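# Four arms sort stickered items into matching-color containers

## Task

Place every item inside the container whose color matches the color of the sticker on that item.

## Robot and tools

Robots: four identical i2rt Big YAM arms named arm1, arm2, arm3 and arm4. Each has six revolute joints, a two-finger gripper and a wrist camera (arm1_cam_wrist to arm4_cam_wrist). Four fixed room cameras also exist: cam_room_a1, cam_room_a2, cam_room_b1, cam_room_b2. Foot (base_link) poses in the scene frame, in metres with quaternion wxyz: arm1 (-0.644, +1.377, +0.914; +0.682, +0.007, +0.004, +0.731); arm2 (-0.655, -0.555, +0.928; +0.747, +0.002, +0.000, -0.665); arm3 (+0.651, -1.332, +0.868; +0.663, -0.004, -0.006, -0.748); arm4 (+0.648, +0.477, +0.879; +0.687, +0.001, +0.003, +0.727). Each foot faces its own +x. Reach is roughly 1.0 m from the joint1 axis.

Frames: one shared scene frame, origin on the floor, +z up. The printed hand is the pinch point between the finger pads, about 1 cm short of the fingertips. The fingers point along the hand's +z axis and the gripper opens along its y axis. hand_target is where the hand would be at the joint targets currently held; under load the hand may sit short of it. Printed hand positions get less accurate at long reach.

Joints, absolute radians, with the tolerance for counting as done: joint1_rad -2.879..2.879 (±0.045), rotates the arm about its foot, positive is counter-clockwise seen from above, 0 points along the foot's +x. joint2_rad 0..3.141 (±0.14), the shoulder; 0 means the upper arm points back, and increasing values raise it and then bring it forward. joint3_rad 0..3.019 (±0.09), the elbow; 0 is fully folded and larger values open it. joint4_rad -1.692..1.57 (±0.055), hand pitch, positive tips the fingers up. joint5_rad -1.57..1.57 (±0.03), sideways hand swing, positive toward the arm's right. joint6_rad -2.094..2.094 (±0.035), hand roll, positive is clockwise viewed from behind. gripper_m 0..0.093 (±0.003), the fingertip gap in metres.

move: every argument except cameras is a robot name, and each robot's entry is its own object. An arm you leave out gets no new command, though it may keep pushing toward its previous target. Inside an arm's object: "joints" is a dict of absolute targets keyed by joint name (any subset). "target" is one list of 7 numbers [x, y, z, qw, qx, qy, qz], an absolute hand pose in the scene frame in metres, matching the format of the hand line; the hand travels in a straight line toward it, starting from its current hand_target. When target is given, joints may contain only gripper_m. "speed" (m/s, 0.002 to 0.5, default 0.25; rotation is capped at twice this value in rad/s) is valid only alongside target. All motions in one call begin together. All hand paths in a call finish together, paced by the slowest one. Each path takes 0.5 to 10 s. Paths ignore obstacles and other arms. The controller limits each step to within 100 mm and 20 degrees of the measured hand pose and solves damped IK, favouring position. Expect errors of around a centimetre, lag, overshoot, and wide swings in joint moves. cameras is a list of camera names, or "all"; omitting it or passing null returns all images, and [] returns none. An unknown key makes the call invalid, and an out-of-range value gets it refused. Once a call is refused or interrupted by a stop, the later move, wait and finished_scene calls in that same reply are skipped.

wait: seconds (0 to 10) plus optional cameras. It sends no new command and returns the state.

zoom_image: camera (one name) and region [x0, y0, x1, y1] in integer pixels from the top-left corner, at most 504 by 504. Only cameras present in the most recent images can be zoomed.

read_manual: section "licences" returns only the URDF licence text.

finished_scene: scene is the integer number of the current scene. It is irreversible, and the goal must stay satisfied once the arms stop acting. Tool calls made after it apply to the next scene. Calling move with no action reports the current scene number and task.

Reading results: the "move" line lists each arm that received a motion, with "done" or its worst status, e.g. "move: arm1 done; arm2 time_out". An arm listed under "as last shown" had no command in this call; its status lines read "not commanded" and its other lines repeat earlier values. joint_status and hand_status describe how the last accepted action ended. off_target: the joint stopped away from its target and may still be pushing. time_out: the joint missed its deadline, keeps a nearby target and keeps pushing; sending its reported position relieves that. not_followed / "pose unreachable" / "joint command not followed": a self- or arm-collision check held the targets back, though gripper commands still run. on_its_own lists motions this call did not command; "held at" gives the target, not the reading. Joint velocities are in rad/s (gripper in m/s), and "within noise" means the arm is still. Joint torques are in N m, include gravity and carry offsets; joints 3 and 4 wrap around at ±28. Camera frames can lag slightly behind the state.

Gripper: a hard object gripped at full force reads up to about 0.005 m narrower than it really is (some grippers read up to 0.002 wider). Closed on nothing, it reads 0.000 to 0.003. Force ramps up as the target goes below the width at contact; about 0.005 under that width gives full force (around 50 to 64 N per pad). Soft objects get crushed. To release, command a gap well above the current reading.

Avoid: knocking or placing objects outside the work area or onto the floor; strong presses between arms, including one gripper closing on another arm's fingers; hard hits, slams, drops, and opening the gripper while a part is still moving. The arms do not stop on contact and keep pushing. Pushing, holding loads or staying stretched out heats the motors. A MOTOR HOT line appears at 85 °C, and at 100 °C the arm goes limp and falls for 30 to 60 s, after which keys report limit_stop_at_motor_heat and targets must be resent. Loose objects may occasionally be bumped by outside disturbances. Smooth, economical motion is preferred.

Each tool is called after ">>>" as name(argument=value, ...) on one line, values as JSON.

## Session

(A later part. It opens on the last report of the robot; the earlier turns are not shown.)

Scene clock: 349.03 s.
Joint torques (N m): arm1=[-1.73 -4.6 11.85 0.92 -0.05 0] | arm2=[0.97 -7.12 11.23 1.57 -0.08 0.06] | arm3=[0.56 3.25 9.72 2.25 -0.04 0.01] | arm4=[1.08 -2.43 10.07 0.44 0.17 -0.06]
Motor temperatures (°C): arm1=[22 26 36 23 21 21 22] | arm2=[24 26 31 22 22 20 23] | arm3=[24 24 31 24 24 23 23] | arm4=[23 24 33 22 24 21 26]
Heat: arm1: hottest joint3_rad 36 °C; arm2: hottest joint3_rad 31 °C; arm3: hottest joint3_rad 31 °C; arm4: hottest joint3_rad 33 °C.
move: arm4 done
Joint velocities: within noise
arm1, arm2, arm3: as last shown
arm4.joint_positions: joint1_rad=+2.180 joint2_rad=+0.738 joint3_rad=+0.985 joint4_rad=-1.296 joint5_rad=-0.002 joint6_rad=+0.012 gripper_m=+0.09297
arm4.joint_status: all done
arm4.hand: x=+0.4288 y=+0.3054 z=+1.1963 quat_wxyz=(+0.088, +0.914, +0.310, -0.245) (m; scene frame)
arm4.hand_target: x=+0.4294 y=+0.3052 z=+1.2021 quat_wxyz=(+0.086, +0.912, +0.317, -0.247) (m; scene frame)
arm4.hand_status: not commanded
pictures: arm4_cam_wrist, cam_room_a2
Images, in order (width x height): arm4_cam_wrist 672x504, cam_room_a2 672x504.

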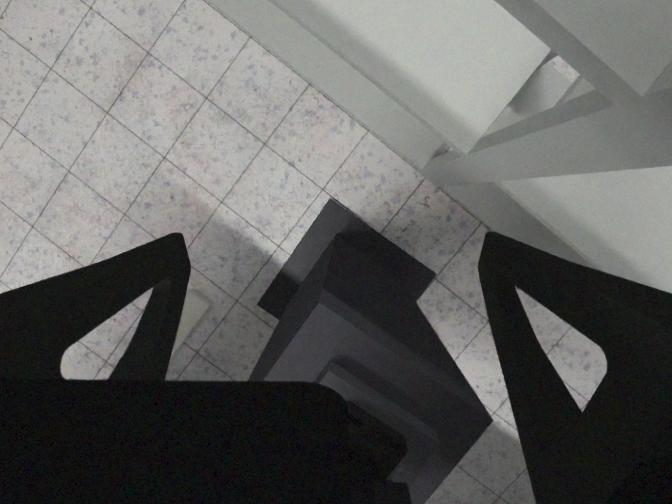

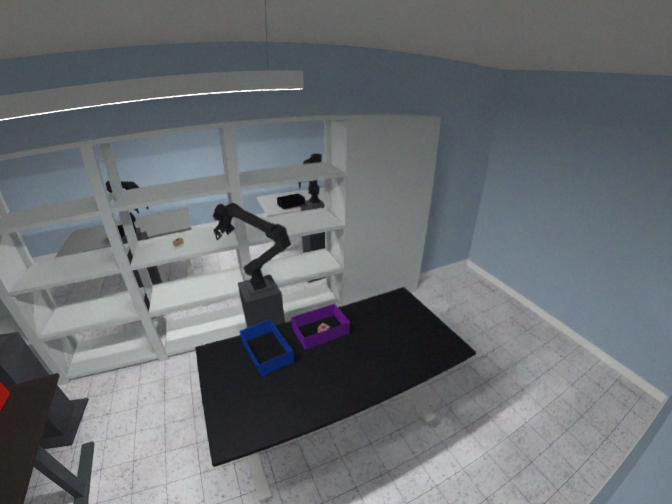

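>>> move(arm4={"target":[0.047,0.005,1.13,0.0849,0.9125,0.3168,-0.2445]}, cameras=["arm4_cam_wrist"])

Scene clock: 354.33 s.
Joint torques (N m): arm1=[-1.14 -4.6 11.7 0.98 -0.03 0] | arm2=[0.97 -7 11.25 1.55 -0.08 0.08] | arm3=[0.56 3.02 9.73 2.28 -0.04 0.01] | arm4=[1.2 -22.71 13.08 0.39 0.15 -0.06]
Motor temperatures (°C): arm1=[21 26 36 23 21 21 22] | arm2=[24 26 31 22 22 20 23] | arm3=[24 24 31 24 24 23 23] | arm4=[23 24 34 22 24 21 25]
Heat: arm1: hottest joint3_rad 36 °C; arm2: hottest joint3_rad 31 °C; arm3: hottest joint3_rad 31 °C; arm4: hottest joint3_rad 34 °C.
move: arm4 off_target
Joint velocities: within noise
arm1.joint_positions: joint1_rad=-2.261 joint2_rad=+1.009 joint3_rad=+1.013 joint4_rad=-1.053 joint5_rad=-0.004 joint6_rad=+0.004 gripper_m=+0.09296
arm1.joint_status: not commanded
arm1.hand: x=-0.3288 y=+1.1541 z=+1.1845 quat_wxyz=(-0.239, -0.297, -0.921, +0.078) (m; scene frame)
arm1.hand_target: x=-0.3285 y=+1.1567 z=+1.1899 quat_wxyz=(-0.243, -0.294, -0.921, +0.078) (m; scene frame)
arm1.hand_status: not commanded
arm2.joint_positions: joint1_rad=+2.124 joint2_rad=+0.997 joint3_rad=+1.030 joint4_rad=-1.053 joint5_rad=+0.001 joint6_rad=-0.003 gripper_m=+0.09292
arm2.joint_status: not commanded
arm2.hand: x=-0.3544 y=-0.3185 z=+1.2180 quat_wxyz=(-0.259, +0.317, -0.908, -0.090) (m; scene frame)
arm2.hand_target: x=-0.3575 y=-0.3194 z=+1.2109 quat_wxyz=(-0.249, +0.320, -0.910, -0.087) (m; scene frame)
arm2.hand_status: not commanded
arm3: as last shown
arm4.joint_positions: joint1_rad=+2.180 joint2_rad=+2.045 joint3_rad=+2.089 joint4_rad=-1.116 joint5_rad=-0.002 joint6_rad=+0.012 gripper_m=+0.09297
arm4.joint_status: not commanded
arm4.hand: x=+0.0555 y=+0.0125 z=+1.1206 quat_wxyz=(+0.084, +0.917, +0.311, -0.235) (m; scene frame)
arm4.hand_target: x=+0.0476 y=+0.0055 z=+1.1299 quat_wxyz=(+0.085, +0.912, +0.317, -0.245) (m; scene frame)
arm4.hand_status: off_target (0.015 m and 1.4 deg from the pose sent, 0.490 m and 0.8 deg at the start)
pictures: arm4_cam_wrist
Images, in order (width x height): arm4_cam_wrist 672x504.

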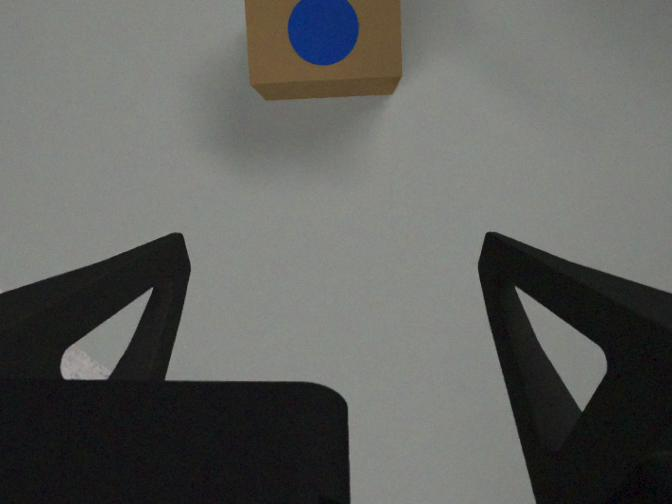

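>>> move(arm4={"target":[-0.02,-0.055,1.018,0.0849,0.9125,0.3168,-0.2445],"speed":0.12}, cameras=["arm4_cam_wrist"])

>>> move(arm4={"joints":{"gripper_m":0.05}}, cameras=["arm4_cam_wrist"])

Scene clock: 364.73 s.
Joint torques (N m): arm1=[-1.32 -5.07 11.89 0.84 -0.04 0.05] | arm2=[0.85 -7.06 11.25 1.57 -0.09 0.07] | arm3=[0.67 3.02 9.66 2.26 -0.04 0.02] | arm4=[1.79 -25.93 13.18 0.51 0.23 -0.02]
Motor temperatures (°C): arm1=[21 25 36 23 21 21 22] | arm2=[24 26 31 22 22 20 23] | arm3=[24 24 31 24 24 23 23] | arm4=[23 24 37 22 24 21 25]
Heat: arm1: hottest joint3_rad 36 °C; arm2: hottest joint3_rad 31 °C; arm3: hottest joint3_rad 31 °C; arm4: hottest joint3_rad 37 °C.
move: arm4 off_target
Joint velocities: within noise
arm1, arm2, arm3: as last shown
arm4.joint_positions: joint1_rad=+2.180 joint2_rad=+2.382 joint3_rad=+2.404 joint4_rad=-1.086 joint5_rad=-0.001 joint6_rad=+0.012 gripper_m=+0.09297
arm4.joint_status: not commanded
arm4.hand: x=-0.0160 y=-0.0432 z=+1.0201 quat_wxyz=(+0.085, +0.916, +0.311, -0.239) (m; scene frame)
arm4.hand_target: x=-0.0193 y=-0.0544 z=+1.0180 quat_wxyz=(+0.085, +0.912, +0.317, -0.245) (m; scene frame)
arm4.hand_status: off_target (0.013 m and 1.0 deg from the pose sent, 0.144 m and 1.4 deg at the start)
pictures: arm4_cam_wrist
Images, in order (width x height): arm4_cam_wrist 672x504.

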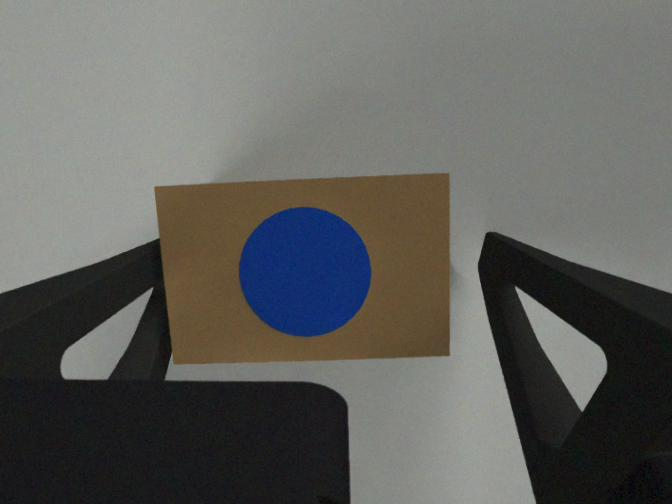

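Scene clock: 365.30 s.
Joint torques (N m): arm1=[-1.44 -4.54 11.85 0.96 -0.05 0.02] | arm2=[0.91 -7.18 11.22 1.54 -0.09 0.07] | arm3=[0.62 3.08 9.72 2.28 -0.04 0.01] | arm4=[1.55 -26.11 13.09 0.55 0.15 -0.05]
Motor temperatures (°C): arm1=[21 25 36 23 21 21 22] | arm2=[24 26 31 22 22 20 23] | arm3=[24 24 31 24 24 23 23] | arm4=[23 24 37 22 24 21 25]
Heat: arm1: hottest joint3_rad 36 °C; arm2: hottest joint3_rad 31 °C; arm3: hottest joint3_rad 31 °C; arm4: hottest joint3_rad 37 °C.
move: arm4 off_target
Joint velocities: within noise
arm1, arm2, arm3: as last shown
arm4.joint_positions: joint1_rad=+2.180 joint2_rad=+2.382 joint3_rad=+2.406 joint4_rad=-1.086 joint5_rad=+0.000 joint6_rad=+0.012 gripper_m=+0.06970
arm4.joint_status: gripper_m off_target (ended at +0.06972, target +0.05000)
arm4.hand: x=-0.0159 y=-0.0437 z=+1.0206 quat_wxyz=(+0.084, +0.916, +0.311, -0.240) (m; scene frame)
arm4.hand_target: x=-0.0192 y=-0.0547 z=+1.0182 quat_wxyz=(+0.085, +0.912, +0.317, -0.246) (m; scene frame)
arm4.hand_status: not commanded
pictures: arm4_cam_wrist
Images, in order (width x height): arm4_cam_wrist 672x504.

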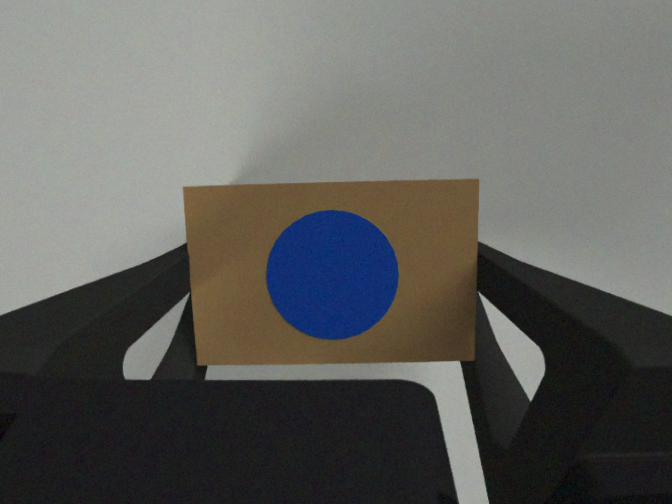

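>>> move(arm4={"target":[0.045,0.005,1.14,0.0849,0.9125,0.3168,-0.2445]}, cameras=[])

>>> move(arm4={"joints":{"joint2_rad":0.74,"joint3_rad":1.0,"joint4_rad":-1.307,"joint5_rad":0,"joint6_rad":0}}, cameras=[])

>>> move(arm4={"joints":{"joint1_rad":-1.785}}, cameras=["arm4_cam_wrist"])

Scene clock: 374.73 s.
Joint torques (N m): arm1=[-1.44 -4.66 12.04 0.98 -0.06 -0.03] | arm2=[0.91 -7.12 11.22 1.52 -0.08 0.07] | arm3=[0.62 3.19 9.72 2.29 -0.04 0.01] | arm4=[0.79 -22.89 9.1 0.53 0 -0.05]
Motor temperatures (°C): arm1=[21 25 36 23 21 21 22] | arm2=[24 26 31 22 22 20 23] | arm3=[24 24 31 24 24 23 23] | arm4=[23 25 37 22 24 21 26]
Heat: arm1: hottest joint3_rad 36 °C; arm2: hottest joint3_rad 31 °C; arm3: hottest joint3_rad 31 °C; arm4: hottest joint3_rad 37 °C.
move: arm4 off_target
Joint velocities: within noise
arm1, arm2, arm3: as last shown
arm4.joint_positions: joint1_rad=+2.180 joint2_rad=+2.060 joint3_rad=+2.192 joint4_rad=-1.154 joint5_rad=+0.000 joint6_rad=+0.009 gripper_m=+0.06970
arm4.joint_status: not commanded
arm4.hand: x=+0.0462 y=+0.0050 z=+1.1567 quat_wxyz=(+0.090, +0.910, +0.311, -0.258) (m; scene frame)
arm4.hand_target: x=+0.0453 y=+0.0050 z=+1.1402 quat_wxyz=(+0.085, +0.912, +0.317, -0.245) (m; scene frame)
arm4.hand_status: off_target (0.017 m and 1.9 deg from the pose sent, 0.143 m and 0.9 deg at the start)
pictures: none
No camera images: "cameras" was empty.

Scene clock: 376.53 s.
Joint torques (N m): arm1=[-1.79 -4.54 11.88 1.11 -0.07 0.01] | arm2=[0.91 -7.06 11.21 1.55 -0.08 0.07] | arm3=[0.62 3.14 9.7 2.26 -0.05 0.02] | arm4=[0.67 -3.02 9.42 0.81 0.07 -0.05]
Motor temperatures (°C): arm1=[21 25 36 23 21 21 22] | arm2=[24 26 31 22 22 20 23] | arm3=[24 24 31 24 24 23 23] | arm4=[23 25 37 22 24 21 26]
Heat: arm1: hottest joint3_rad 36 °C; arm2: hottest joint3_rad 31 °C; arm3: hottest joint3_rad 31 °C; arm4: hottest joint3_rad 37 °C.
move: arm4 done
Joint velocities: within noise
arm1, arm2, arm3: as last shown
arm4.joint_positions: joint1_rad=+2.180 joint2_rad=+0.748 joint3_rad=+0.993 joint4_rad=-1.304 joint5_rad=+0.000 joint6_rad=+0.009 gripper_m=+0.06970
arm4.joint_status: all done
arm4.hand: x=+0.4279 y=+0.3050 z=+1.1972 quat_wxyz=(+0.085, +0.915, +0.312, -0.242) (m; scene frame)
arm4.hand_target: x=+0.4288 y=+0.3061 z=+1.2020 quat_wxyz=(+0.085, +0.912, +0.315, -0.247) (m; scene frame)
arm4.hand_status: not commanded
pictures: none
No camera images: "cameras" was empty.

Scene clock: 379.17 s.
Joint torques (N m): arm1=[-0.97 -4.37 11.96 1.07 0 0.04] | arm2=[1.03 -7.06 11.26 1.54 -0.09 0.07] | arm3=[0.67 3.08 9.69 2.28 -0.04 0.02] | arm4=[0.56 -3.55 9.5 0.61 -0.05 -0.03]
Motor temperatures (°C): arm1=[21 25 36 23 21 21 22] | arm2=[24 26 31 22 22 20 23] | arm3=[24 24 31 24 24 23 23] | arm4=[23 25 37 22 24 21 26]
Heat: arm1: hottest joint3_rad 36 °C; arm2: hottest joint3_rad 31 °C; arm3: hottest joint3_rad 31 °C; arm4: hottest joint3_rad 37 °C.
move: arm4 done
Joint velocities: within noise
arm1, arm2: as last shown
arm3.joint_positions: joint1_rad=-1.441 joint2_rad=+0.054 joint3_rad=+0.308 joint4_rad=+0.023 joint5_rad=+0.001 joint6_rad=-0.008 gripper_m=+0.09398
arm3.joint_status: not commanded
arm3.hand: x=+0.3969 y=-1.3281 z=+1.2492 quat_wxyz=(-0.005, -0.603, +0.001, +0.798) (m; scene frame)
arm3.hand_target: x=+0.3992 y=-1.3259 z=+1.2551 quat_wxyz=(-0.004, -0.594, +0.005, +0.804) (m; scene frame)
arm3.hand_status: not commanded
arm4.joint_positions: joint1_rad=-1.782 joint2_rad=+0.748 joint3_rad=+0.993 joint4_rad=-1.304 joint5_rad=+0.003 joint6_rad=+0.009 gripper_m=+0.06980
arm4.joint_status: all done
arm4.hand: x=+0.9272 y=+0.4341 z=+1.1944 quat_wxyz=(-0.250, -0.079, -0.965, +0.022) (m; scene frame)
arm4.hand_target: x=+0.9258 y=+0.4340 z=+1.1992 quat_wxyz=(-0.256, -0.076, -0.963, +0.022) (m; scene frame)
arm4.hand_status: not commanded
pictures: arm4_cam_wrist
Images, in order (width x height): arm4_cam_wrist 672x504.

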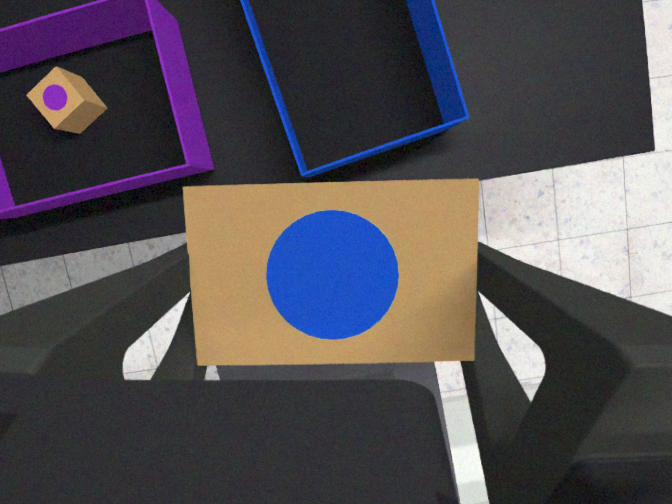

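>>> move(arm4={"target":[1.12,0.40,0.83,0.258,0.0766,0.9629,-0.0205]}, cameras=["arm4_cam_wrist"])

Scene clock: 386.97 s.
Joint torques (N m): arm1=[-1.44 -4.13 11.96 0.87 0.02 -0.01] | arm2=[0.91 -7.18 11.21 1.58 -0.09 0.07] | arm3=[0.5 3.19 9.68 2.28 -0.04 0.01] | arm4=[-0.32 -12.92 7.24 1.32 -0.04 -0.06]
Motor temperatures (°C): arm1=[21 25 36 23 21 21 22] | arm2=[24 25 31 22 22 20 23] | arm3=[24 24 31 24 24 23 23] | arm4=[23 25 37 22 24 21 26]
Heat: arm1: hottest joint3_rad 36 °C; arm2: hottest joint3_rad 31 °C; arm3: hottest joint3_rad 31 °C; arm4: hottest joint3_rad 37 °C.
move: arm4 off_target
Joint velocities: within noise
arm1, arm2, arm3: as last shown
arm4.joint_positions: joint1_rad=-1.782 joint2_rad=+1.742 joint3_rad=+0.692 joint4_rad=-0.038 joint5_rad=-0.002 joint6_rad=+0.009 gripper_m=+0.06980
arm4.joint_status: not commanded
arm4.hand: x=+1.0995 y=+0.4064 z=+0.8202 quat_wxyz=(-0.236, -0.079, -0.968, +0.018) (m; scene frame)
arm4.hand_target: x=+1.1192 y=+0.4000 z=+0.8307 quat_wxyz=(-0.258, -0.077, -0.963, +0.021) (m; scene frame)
arm4.hand_status: off_target (0.024 m and 2.6 deg from the pose sent, 0.414 m and 0.9 deg at the start)
pictures: arm4_cam_wrist
Images, in order (width x height): arm4_cam_wrist 672x504.

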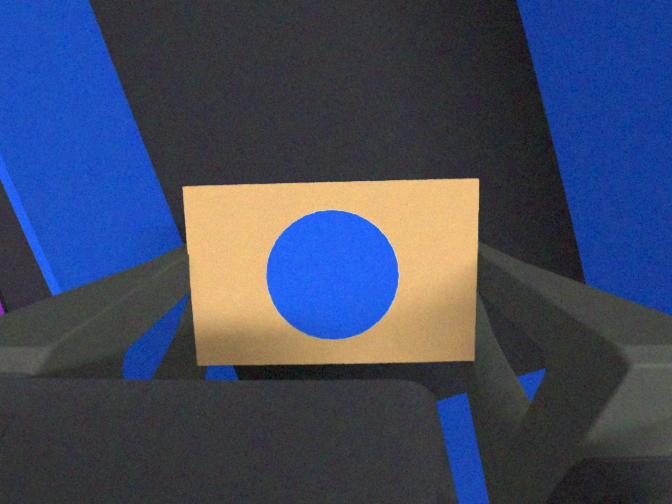

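>>> move(arm4={"target":[1.14,0.382,0.775,0.258,0.0766,0.9629,-0.0205],"speed":0.15}, cameras=["arm4_cam_wrist"])

>>> move(arm4={"target":[1.14,0.382,0.745,0.258,0.0766,0.9629,-0.0205],"speed":0.06}, cameras=["arm4_cam_wrist"])

>>> move(arm4={"target":[1.14,0.382,0.733,0.258,0.0766,0.9629,-0.0205],"speed":0.06}, cameras=["arm4_cam_wrist"])

Scene clock: 394.13 s.
Joint torques (N m): arm1=[-1.32 -4.01 11.77 1.03 -0.05 0.06] | arm2=[0.91 -7.12 11.23 1.54 -0.09 0.07] | arm3=[0.62 3.08 9.68 2.25 -0.04 0.02] | arm4=[0.09 -14.68 6.01 1.33 -0.06 -0.08]
Motor temperatures (°C): arm1=[21 25 36 23 21 21 22] | arm2=[24 25 32 22 22 20 23] | arm3=[24 24 31 24 24 23 23] | arm4=[23 25 37 22 24 21 26]
Heat: arm1: hottest joint3_rad 36 °C; arm2: hottest joint3_rad 32 °C; arm3: hottest joint3_rad 31 °C; arm4: hottest joint3_rad 37 °C.
move: arm4 off_target
Joint velocities: within noise
arm1, arm2, arm3: as last shown
arm4.joint_positions: joint1_rad=-1.818 joint2_rad=+1.928 joint3_rad=+0.759 joint4_rad=+0.089 joint5_rad=-0.020 joint6_rad=-0.017 gripper_m=+0.06980
arm4.joint_status: not commanded
arm4.hand: x=+1.1227 y=+0.3882 z=+0.7706 quat_wxyz=(-0.241, -0.081, -0.967, +0.018) (m; scene frame)
arm4.hand_target: x=+1.1394 y=+0.3821 z=+0.7755 quat_wxyz=(-0.258, -0.077, -0.963, +0.021) (m; scene frame)
arm4.hand_status: off_target (0.019 m and 2.1 deg from the pose sent, 0.065 m and 2.6 deg at the start)
pictures: arm4_cam_wrist
Images, in order (width x height): arm4_cam_wrist 672x504.

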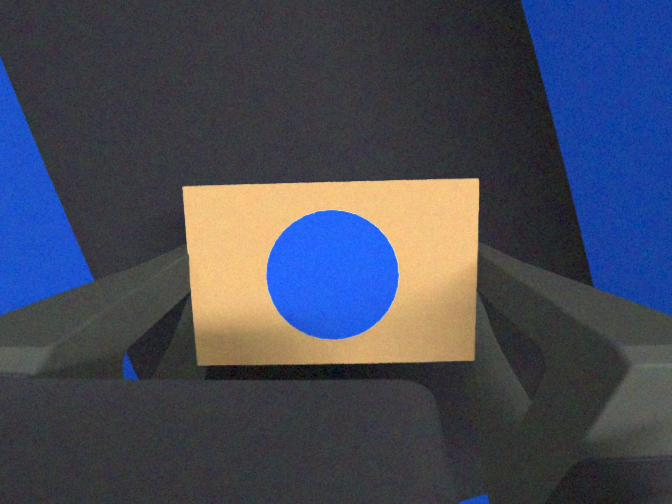

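Scene clock: 395.23 s.
Joint torques (N m): arm1=[-1.08 -4.54 11.78 1.02 -0.06 0.02] | arm2=[0.97 -7.18 11.21 1.57 -0.08 0.06] | arm3=[0.56 3.08 9.72 2.24 -0.04 0.02] | arm4=[0.32 -14.45 5.37 1.4 -0.01 -0.08]
Motor temperatures (°C): arm1=[21 25 36 23 21 21 22] | arm2=[24 25 32 22 22 20 23] | arm3=[24 24 31 24 24 23 23] | arm4=[23 25 37 22 24 21 26]
Heat: arm1: hottest joint3_rad 36 °C; arm2: hottest joint3_rad 32 °C; arm3: hottest joint3_rad 31 °C; arm4: hottest joint3_rad 37 °C.
move: arm4 off_target
Joint velocities: within noise
arm1.joint_positions: joint1_rad=-2.261 joint2_rad=+1.009 joint3_rad=+1.013 joint4_rad=-1.053 joint5_rad=-0.004 joint6_rad=+0.004 gripper_m=+0.09296
arm1.joint_status: not commanded
arm1.hand: x=-0.3288 y=+1.1541 z=+1.1845 quat_wxyz=(-0.239, -0.297, -0.921, +0.078) (m; scene frame)
arm1.hand_target: x=-0.3285 y=+1.1567 z=+1.1899 quat_wxyz=(-0.243, -0.294, -0.921, +0.078) (m; scene frame)
arm1.hand_status: not commanded
arm2.joint_positions: joint1_rad=+2.124 joint2_rad=+0.997 joint3_rad=+1.030 joint4_rad=-1.053 joint5_rad=+0.001 joint6_rad=-0.003 gripper_m=+0.09292
arm2.joint_status: not commanded
arm2.hand: x=-0.3544 y=-0.3185 z=+1.2180 quat_wxyz=(-0.259, +0.317, -0.908, -0.090) (m; scene frame)
arm2.hand_target: x=-0.3575 y=-0.3194 z=+1.2109 quat_wxyz=(-0.249, +0.320, -0.910, -0.087) (m; scene frame)
arm2.hand_status: not commanded
arm3: as last shown
arm4.joint_positions: joint1_rad=-1.818 joint2_rad=+2.008 joint3_rad=+0.772 joint4_rad=+0.168 joint5_rad=-0.020 joint6_rad=-0.017 gripper_m=+0.06980
arm4.joint_status: not commanded
arm4.hand: x=+1.1265 y=+0.3874 z=+0.7458 quat_wxyz=(-0.246, -0.081, -0.966, +0.018) (m; scene frame)
arm4.hand_target: x=+1.1396 y=+0.3821 z=+0.7453 quat_wxyz=(-0.258, -0.077, -0.963, +0.021) (m; scene frame)
arm4.hand_status: off_target (0.015 m and 1.5 deg from the pose sent, 0.032 m and 2.1 deg at the start)
pictures: arm4_cam_wrist
Images, in order (width x height): arm4_cam_wrist 672x504.

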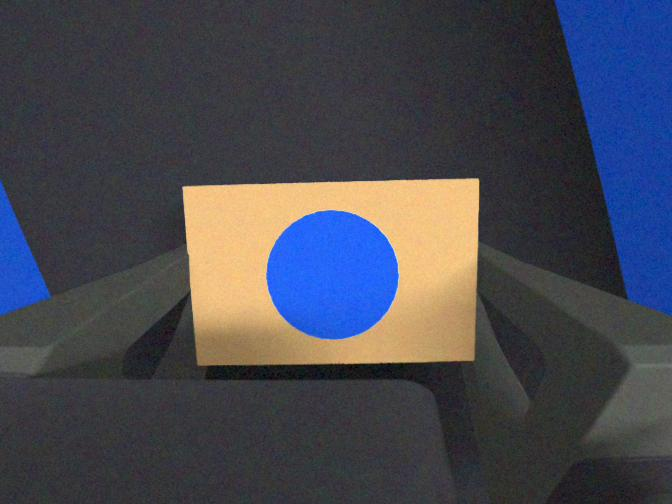

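Scene clock: 396.20 s.
Joint torques (N m): arm1=[-1.2 -4.25 11.88 0.96 -0.09 0.03] | arm2=[1.03 -7.06 11.22 1.54 -0.08 0.07] | arm3=[0.5 3.19 9.73 2.3 -0.03 0.03] | arm4=[-0.03 -13.1 5.15 1.21 -0.05 -0.03]
Motor temperatures (°C): arm1=[21 25 36 23 21 21 22] | arm2=[24 25 32 22 22 20 23] | arm3=[24 24 31 24 24 23 23] | arm4=[23 25 36 22 24 21 26]
Heat: arm1: hottest joint3_rad 36 °C; arm2: hottest joint3_rad 32 °C; arm3: hottest joint3_rad 31 °C; arm4: hottest joint3_rad 36 °C.
move: arm4 off_target
Joint velocities: within noise
arm1, arm2, arm3: as last shown
arm4.joint_positions: joint1_rad=-1.818 joint2_rad=+2.024 joint3_rad=+0.782 joint4_rad=+0.202 joint5_rad=-0.020 joint6_rad=-0.020 gripper_m=+0.06980
arm4.joint_status: not commanded
arm4.hand: x=+1.1352 y=+0.3857 z=+0.7445 quat_wxyz=(-0.259, -0.079, -0.962, +0.020) (m; scene frame)
arm4.hand_target: x=+1.1394 y=+0.3822 z=+0.7332 quat_wxyz=(-0.258, -0.077, -0.963, +0.020) (m; scene frame)
arm4.hand_status: off_target (0.013 m and 0.3 deg from the pose sent, 0.019 m and 1.5 deg at the start)
pictures: arm4_cam_wrist
Images, in order (width x height): arm4_cam_wrist 672x504.

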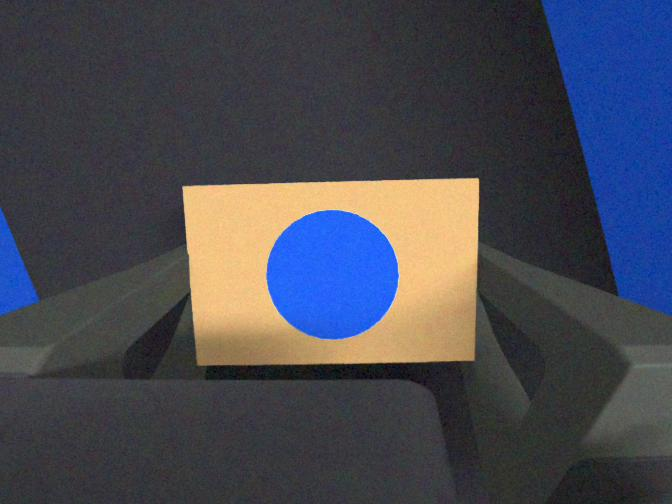

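Contact. Release and retreat.

>>> move(arm4={"joints":{"gripper_m":0.093}}, cameras=[])

>>> move(arm4={"target":[1.07,0.395,0.88,0.258,0.0766,0.9629,-0.0205]}, cameras=["arm4_cam_wrist"])

Scene clock: 399.10 s.
Joint torques (N m): arm1=[-1.55 -4.72 11.78 1.07 -0.06 0.04] | arm2=[0.91 -7.12 11.19 1.58 -0.09 0.06] | arm3=[0.62 3.14 9.69 2.28 -0.04 0.02] | arm4=[0.5 -13.92 4.74 1.25 -0.04 -0.08]
Motor temperatures (°C): arm1=[21 25 36 23 21 21 22] | arm2=[24 25 32 22 22 20 23] | arm3=[24 24 31 24 24 23 23] | arm4=[23 25 36 22 24 21 26]
Heat: arm1: hottest joint3_rad 36 °C; arm2: hottest joint3_rad 32 °C; arm3: hottest joint3_rad 31 °C; arm4: hottest joint3_rad 36 °C.
move: arm4 done
Joint velocities: within noise
arm1, arm2, arm3: as last shown
arm4.joint_positions: joint1_rad=-1.818 joint2_rad=+2.037 joint3_rad=+0.782 joint4_rad=+0.202 joint5_rad=-0.020 joint6_rad=-0.020 gripper_m=+0.09290
arm4.joint_status: all done
arm4.hand: x=+1.1320 y=+0.3864 z=+0.7388 quat_wxyz=(-0.254, -0.079, -0.964, +0.019) (m; scene frame)
arm4.hand_target: x=+1.1394 y=+0.3822 z=+0.7332 quat_wxyz=(-0.258, -0.077, -0.963, +0.020) (m; scene frame)
arm4.hand_status: not commanded
pictures: none
No camera images: "cameras" was empty.

Scene clock: 400.43 s.
Joint torques (N m): arm1=[-1.08 -4.13 11.88 1.05 -0.05 0.02] | arm2=[0.91 -7.06 11.23 1.57 -0.09 0.07] | arm3=[0.44 3.19 9.72 2.26 -0.03 0.02] | arm4=[0.03 -10.11 5.87 0.42 -0.04 -0.1]
Motor temperatures (°C): arm1=[21 25 36 23 21 21 22] | arm2=[24 25 32 22 22 20 23] | arm3=[24 24 31 24 24 23 23] | arm4=[23 25 36 22 24 21 26]
Heat: arm1: hottest joint3_rad 36 °C; arm2: hottest joint3_rad 32 °C; arm3: hottest joint3_rad 31 °C; arm4: hottest joint3_rad 36 °C.
move: arm4 done
Joint velocities: within noise
arm1, arm2, arm3: as last shown
arm4.joint_positions: joint1_rad=-1.819 joint2_rad=+1.501 joint3_rad=+0.622 joint4_rad=-0.140 joint5_rad=-0.022 joint6_rad=-0.020 gripper_m=+0.09290
arm4.joint_status: not commanded
arm4.hand: x=+1.0764 y=+0.3974 z=+0.8870 quat_wxyz=(-0.270, -0.079, -0.959, +0.020) (m; scene frame)
arm4.hand_target: x=+1.0698 y=+0.3951 z=+0.8801 quat_wxyz=(-0.258, -0.077, -0.963, +0.020) (m; scene frame)
arm4.hand_status: done (0.010 m and 1.5 deg from the pose sent, 0.154 m and 0.6 deg at the start)
pictures: arm4_cam_wrist
Images, in order (width x height): arm4_cam_wrist 672x504.

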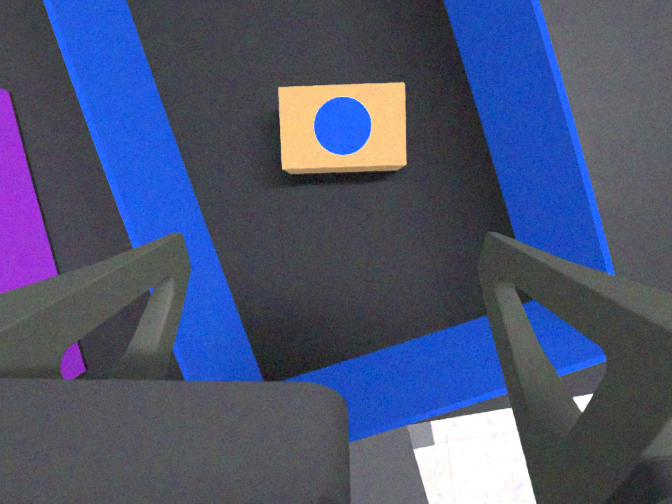

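>>> finished_scene(scene=1)

The scene is finished: the task was done.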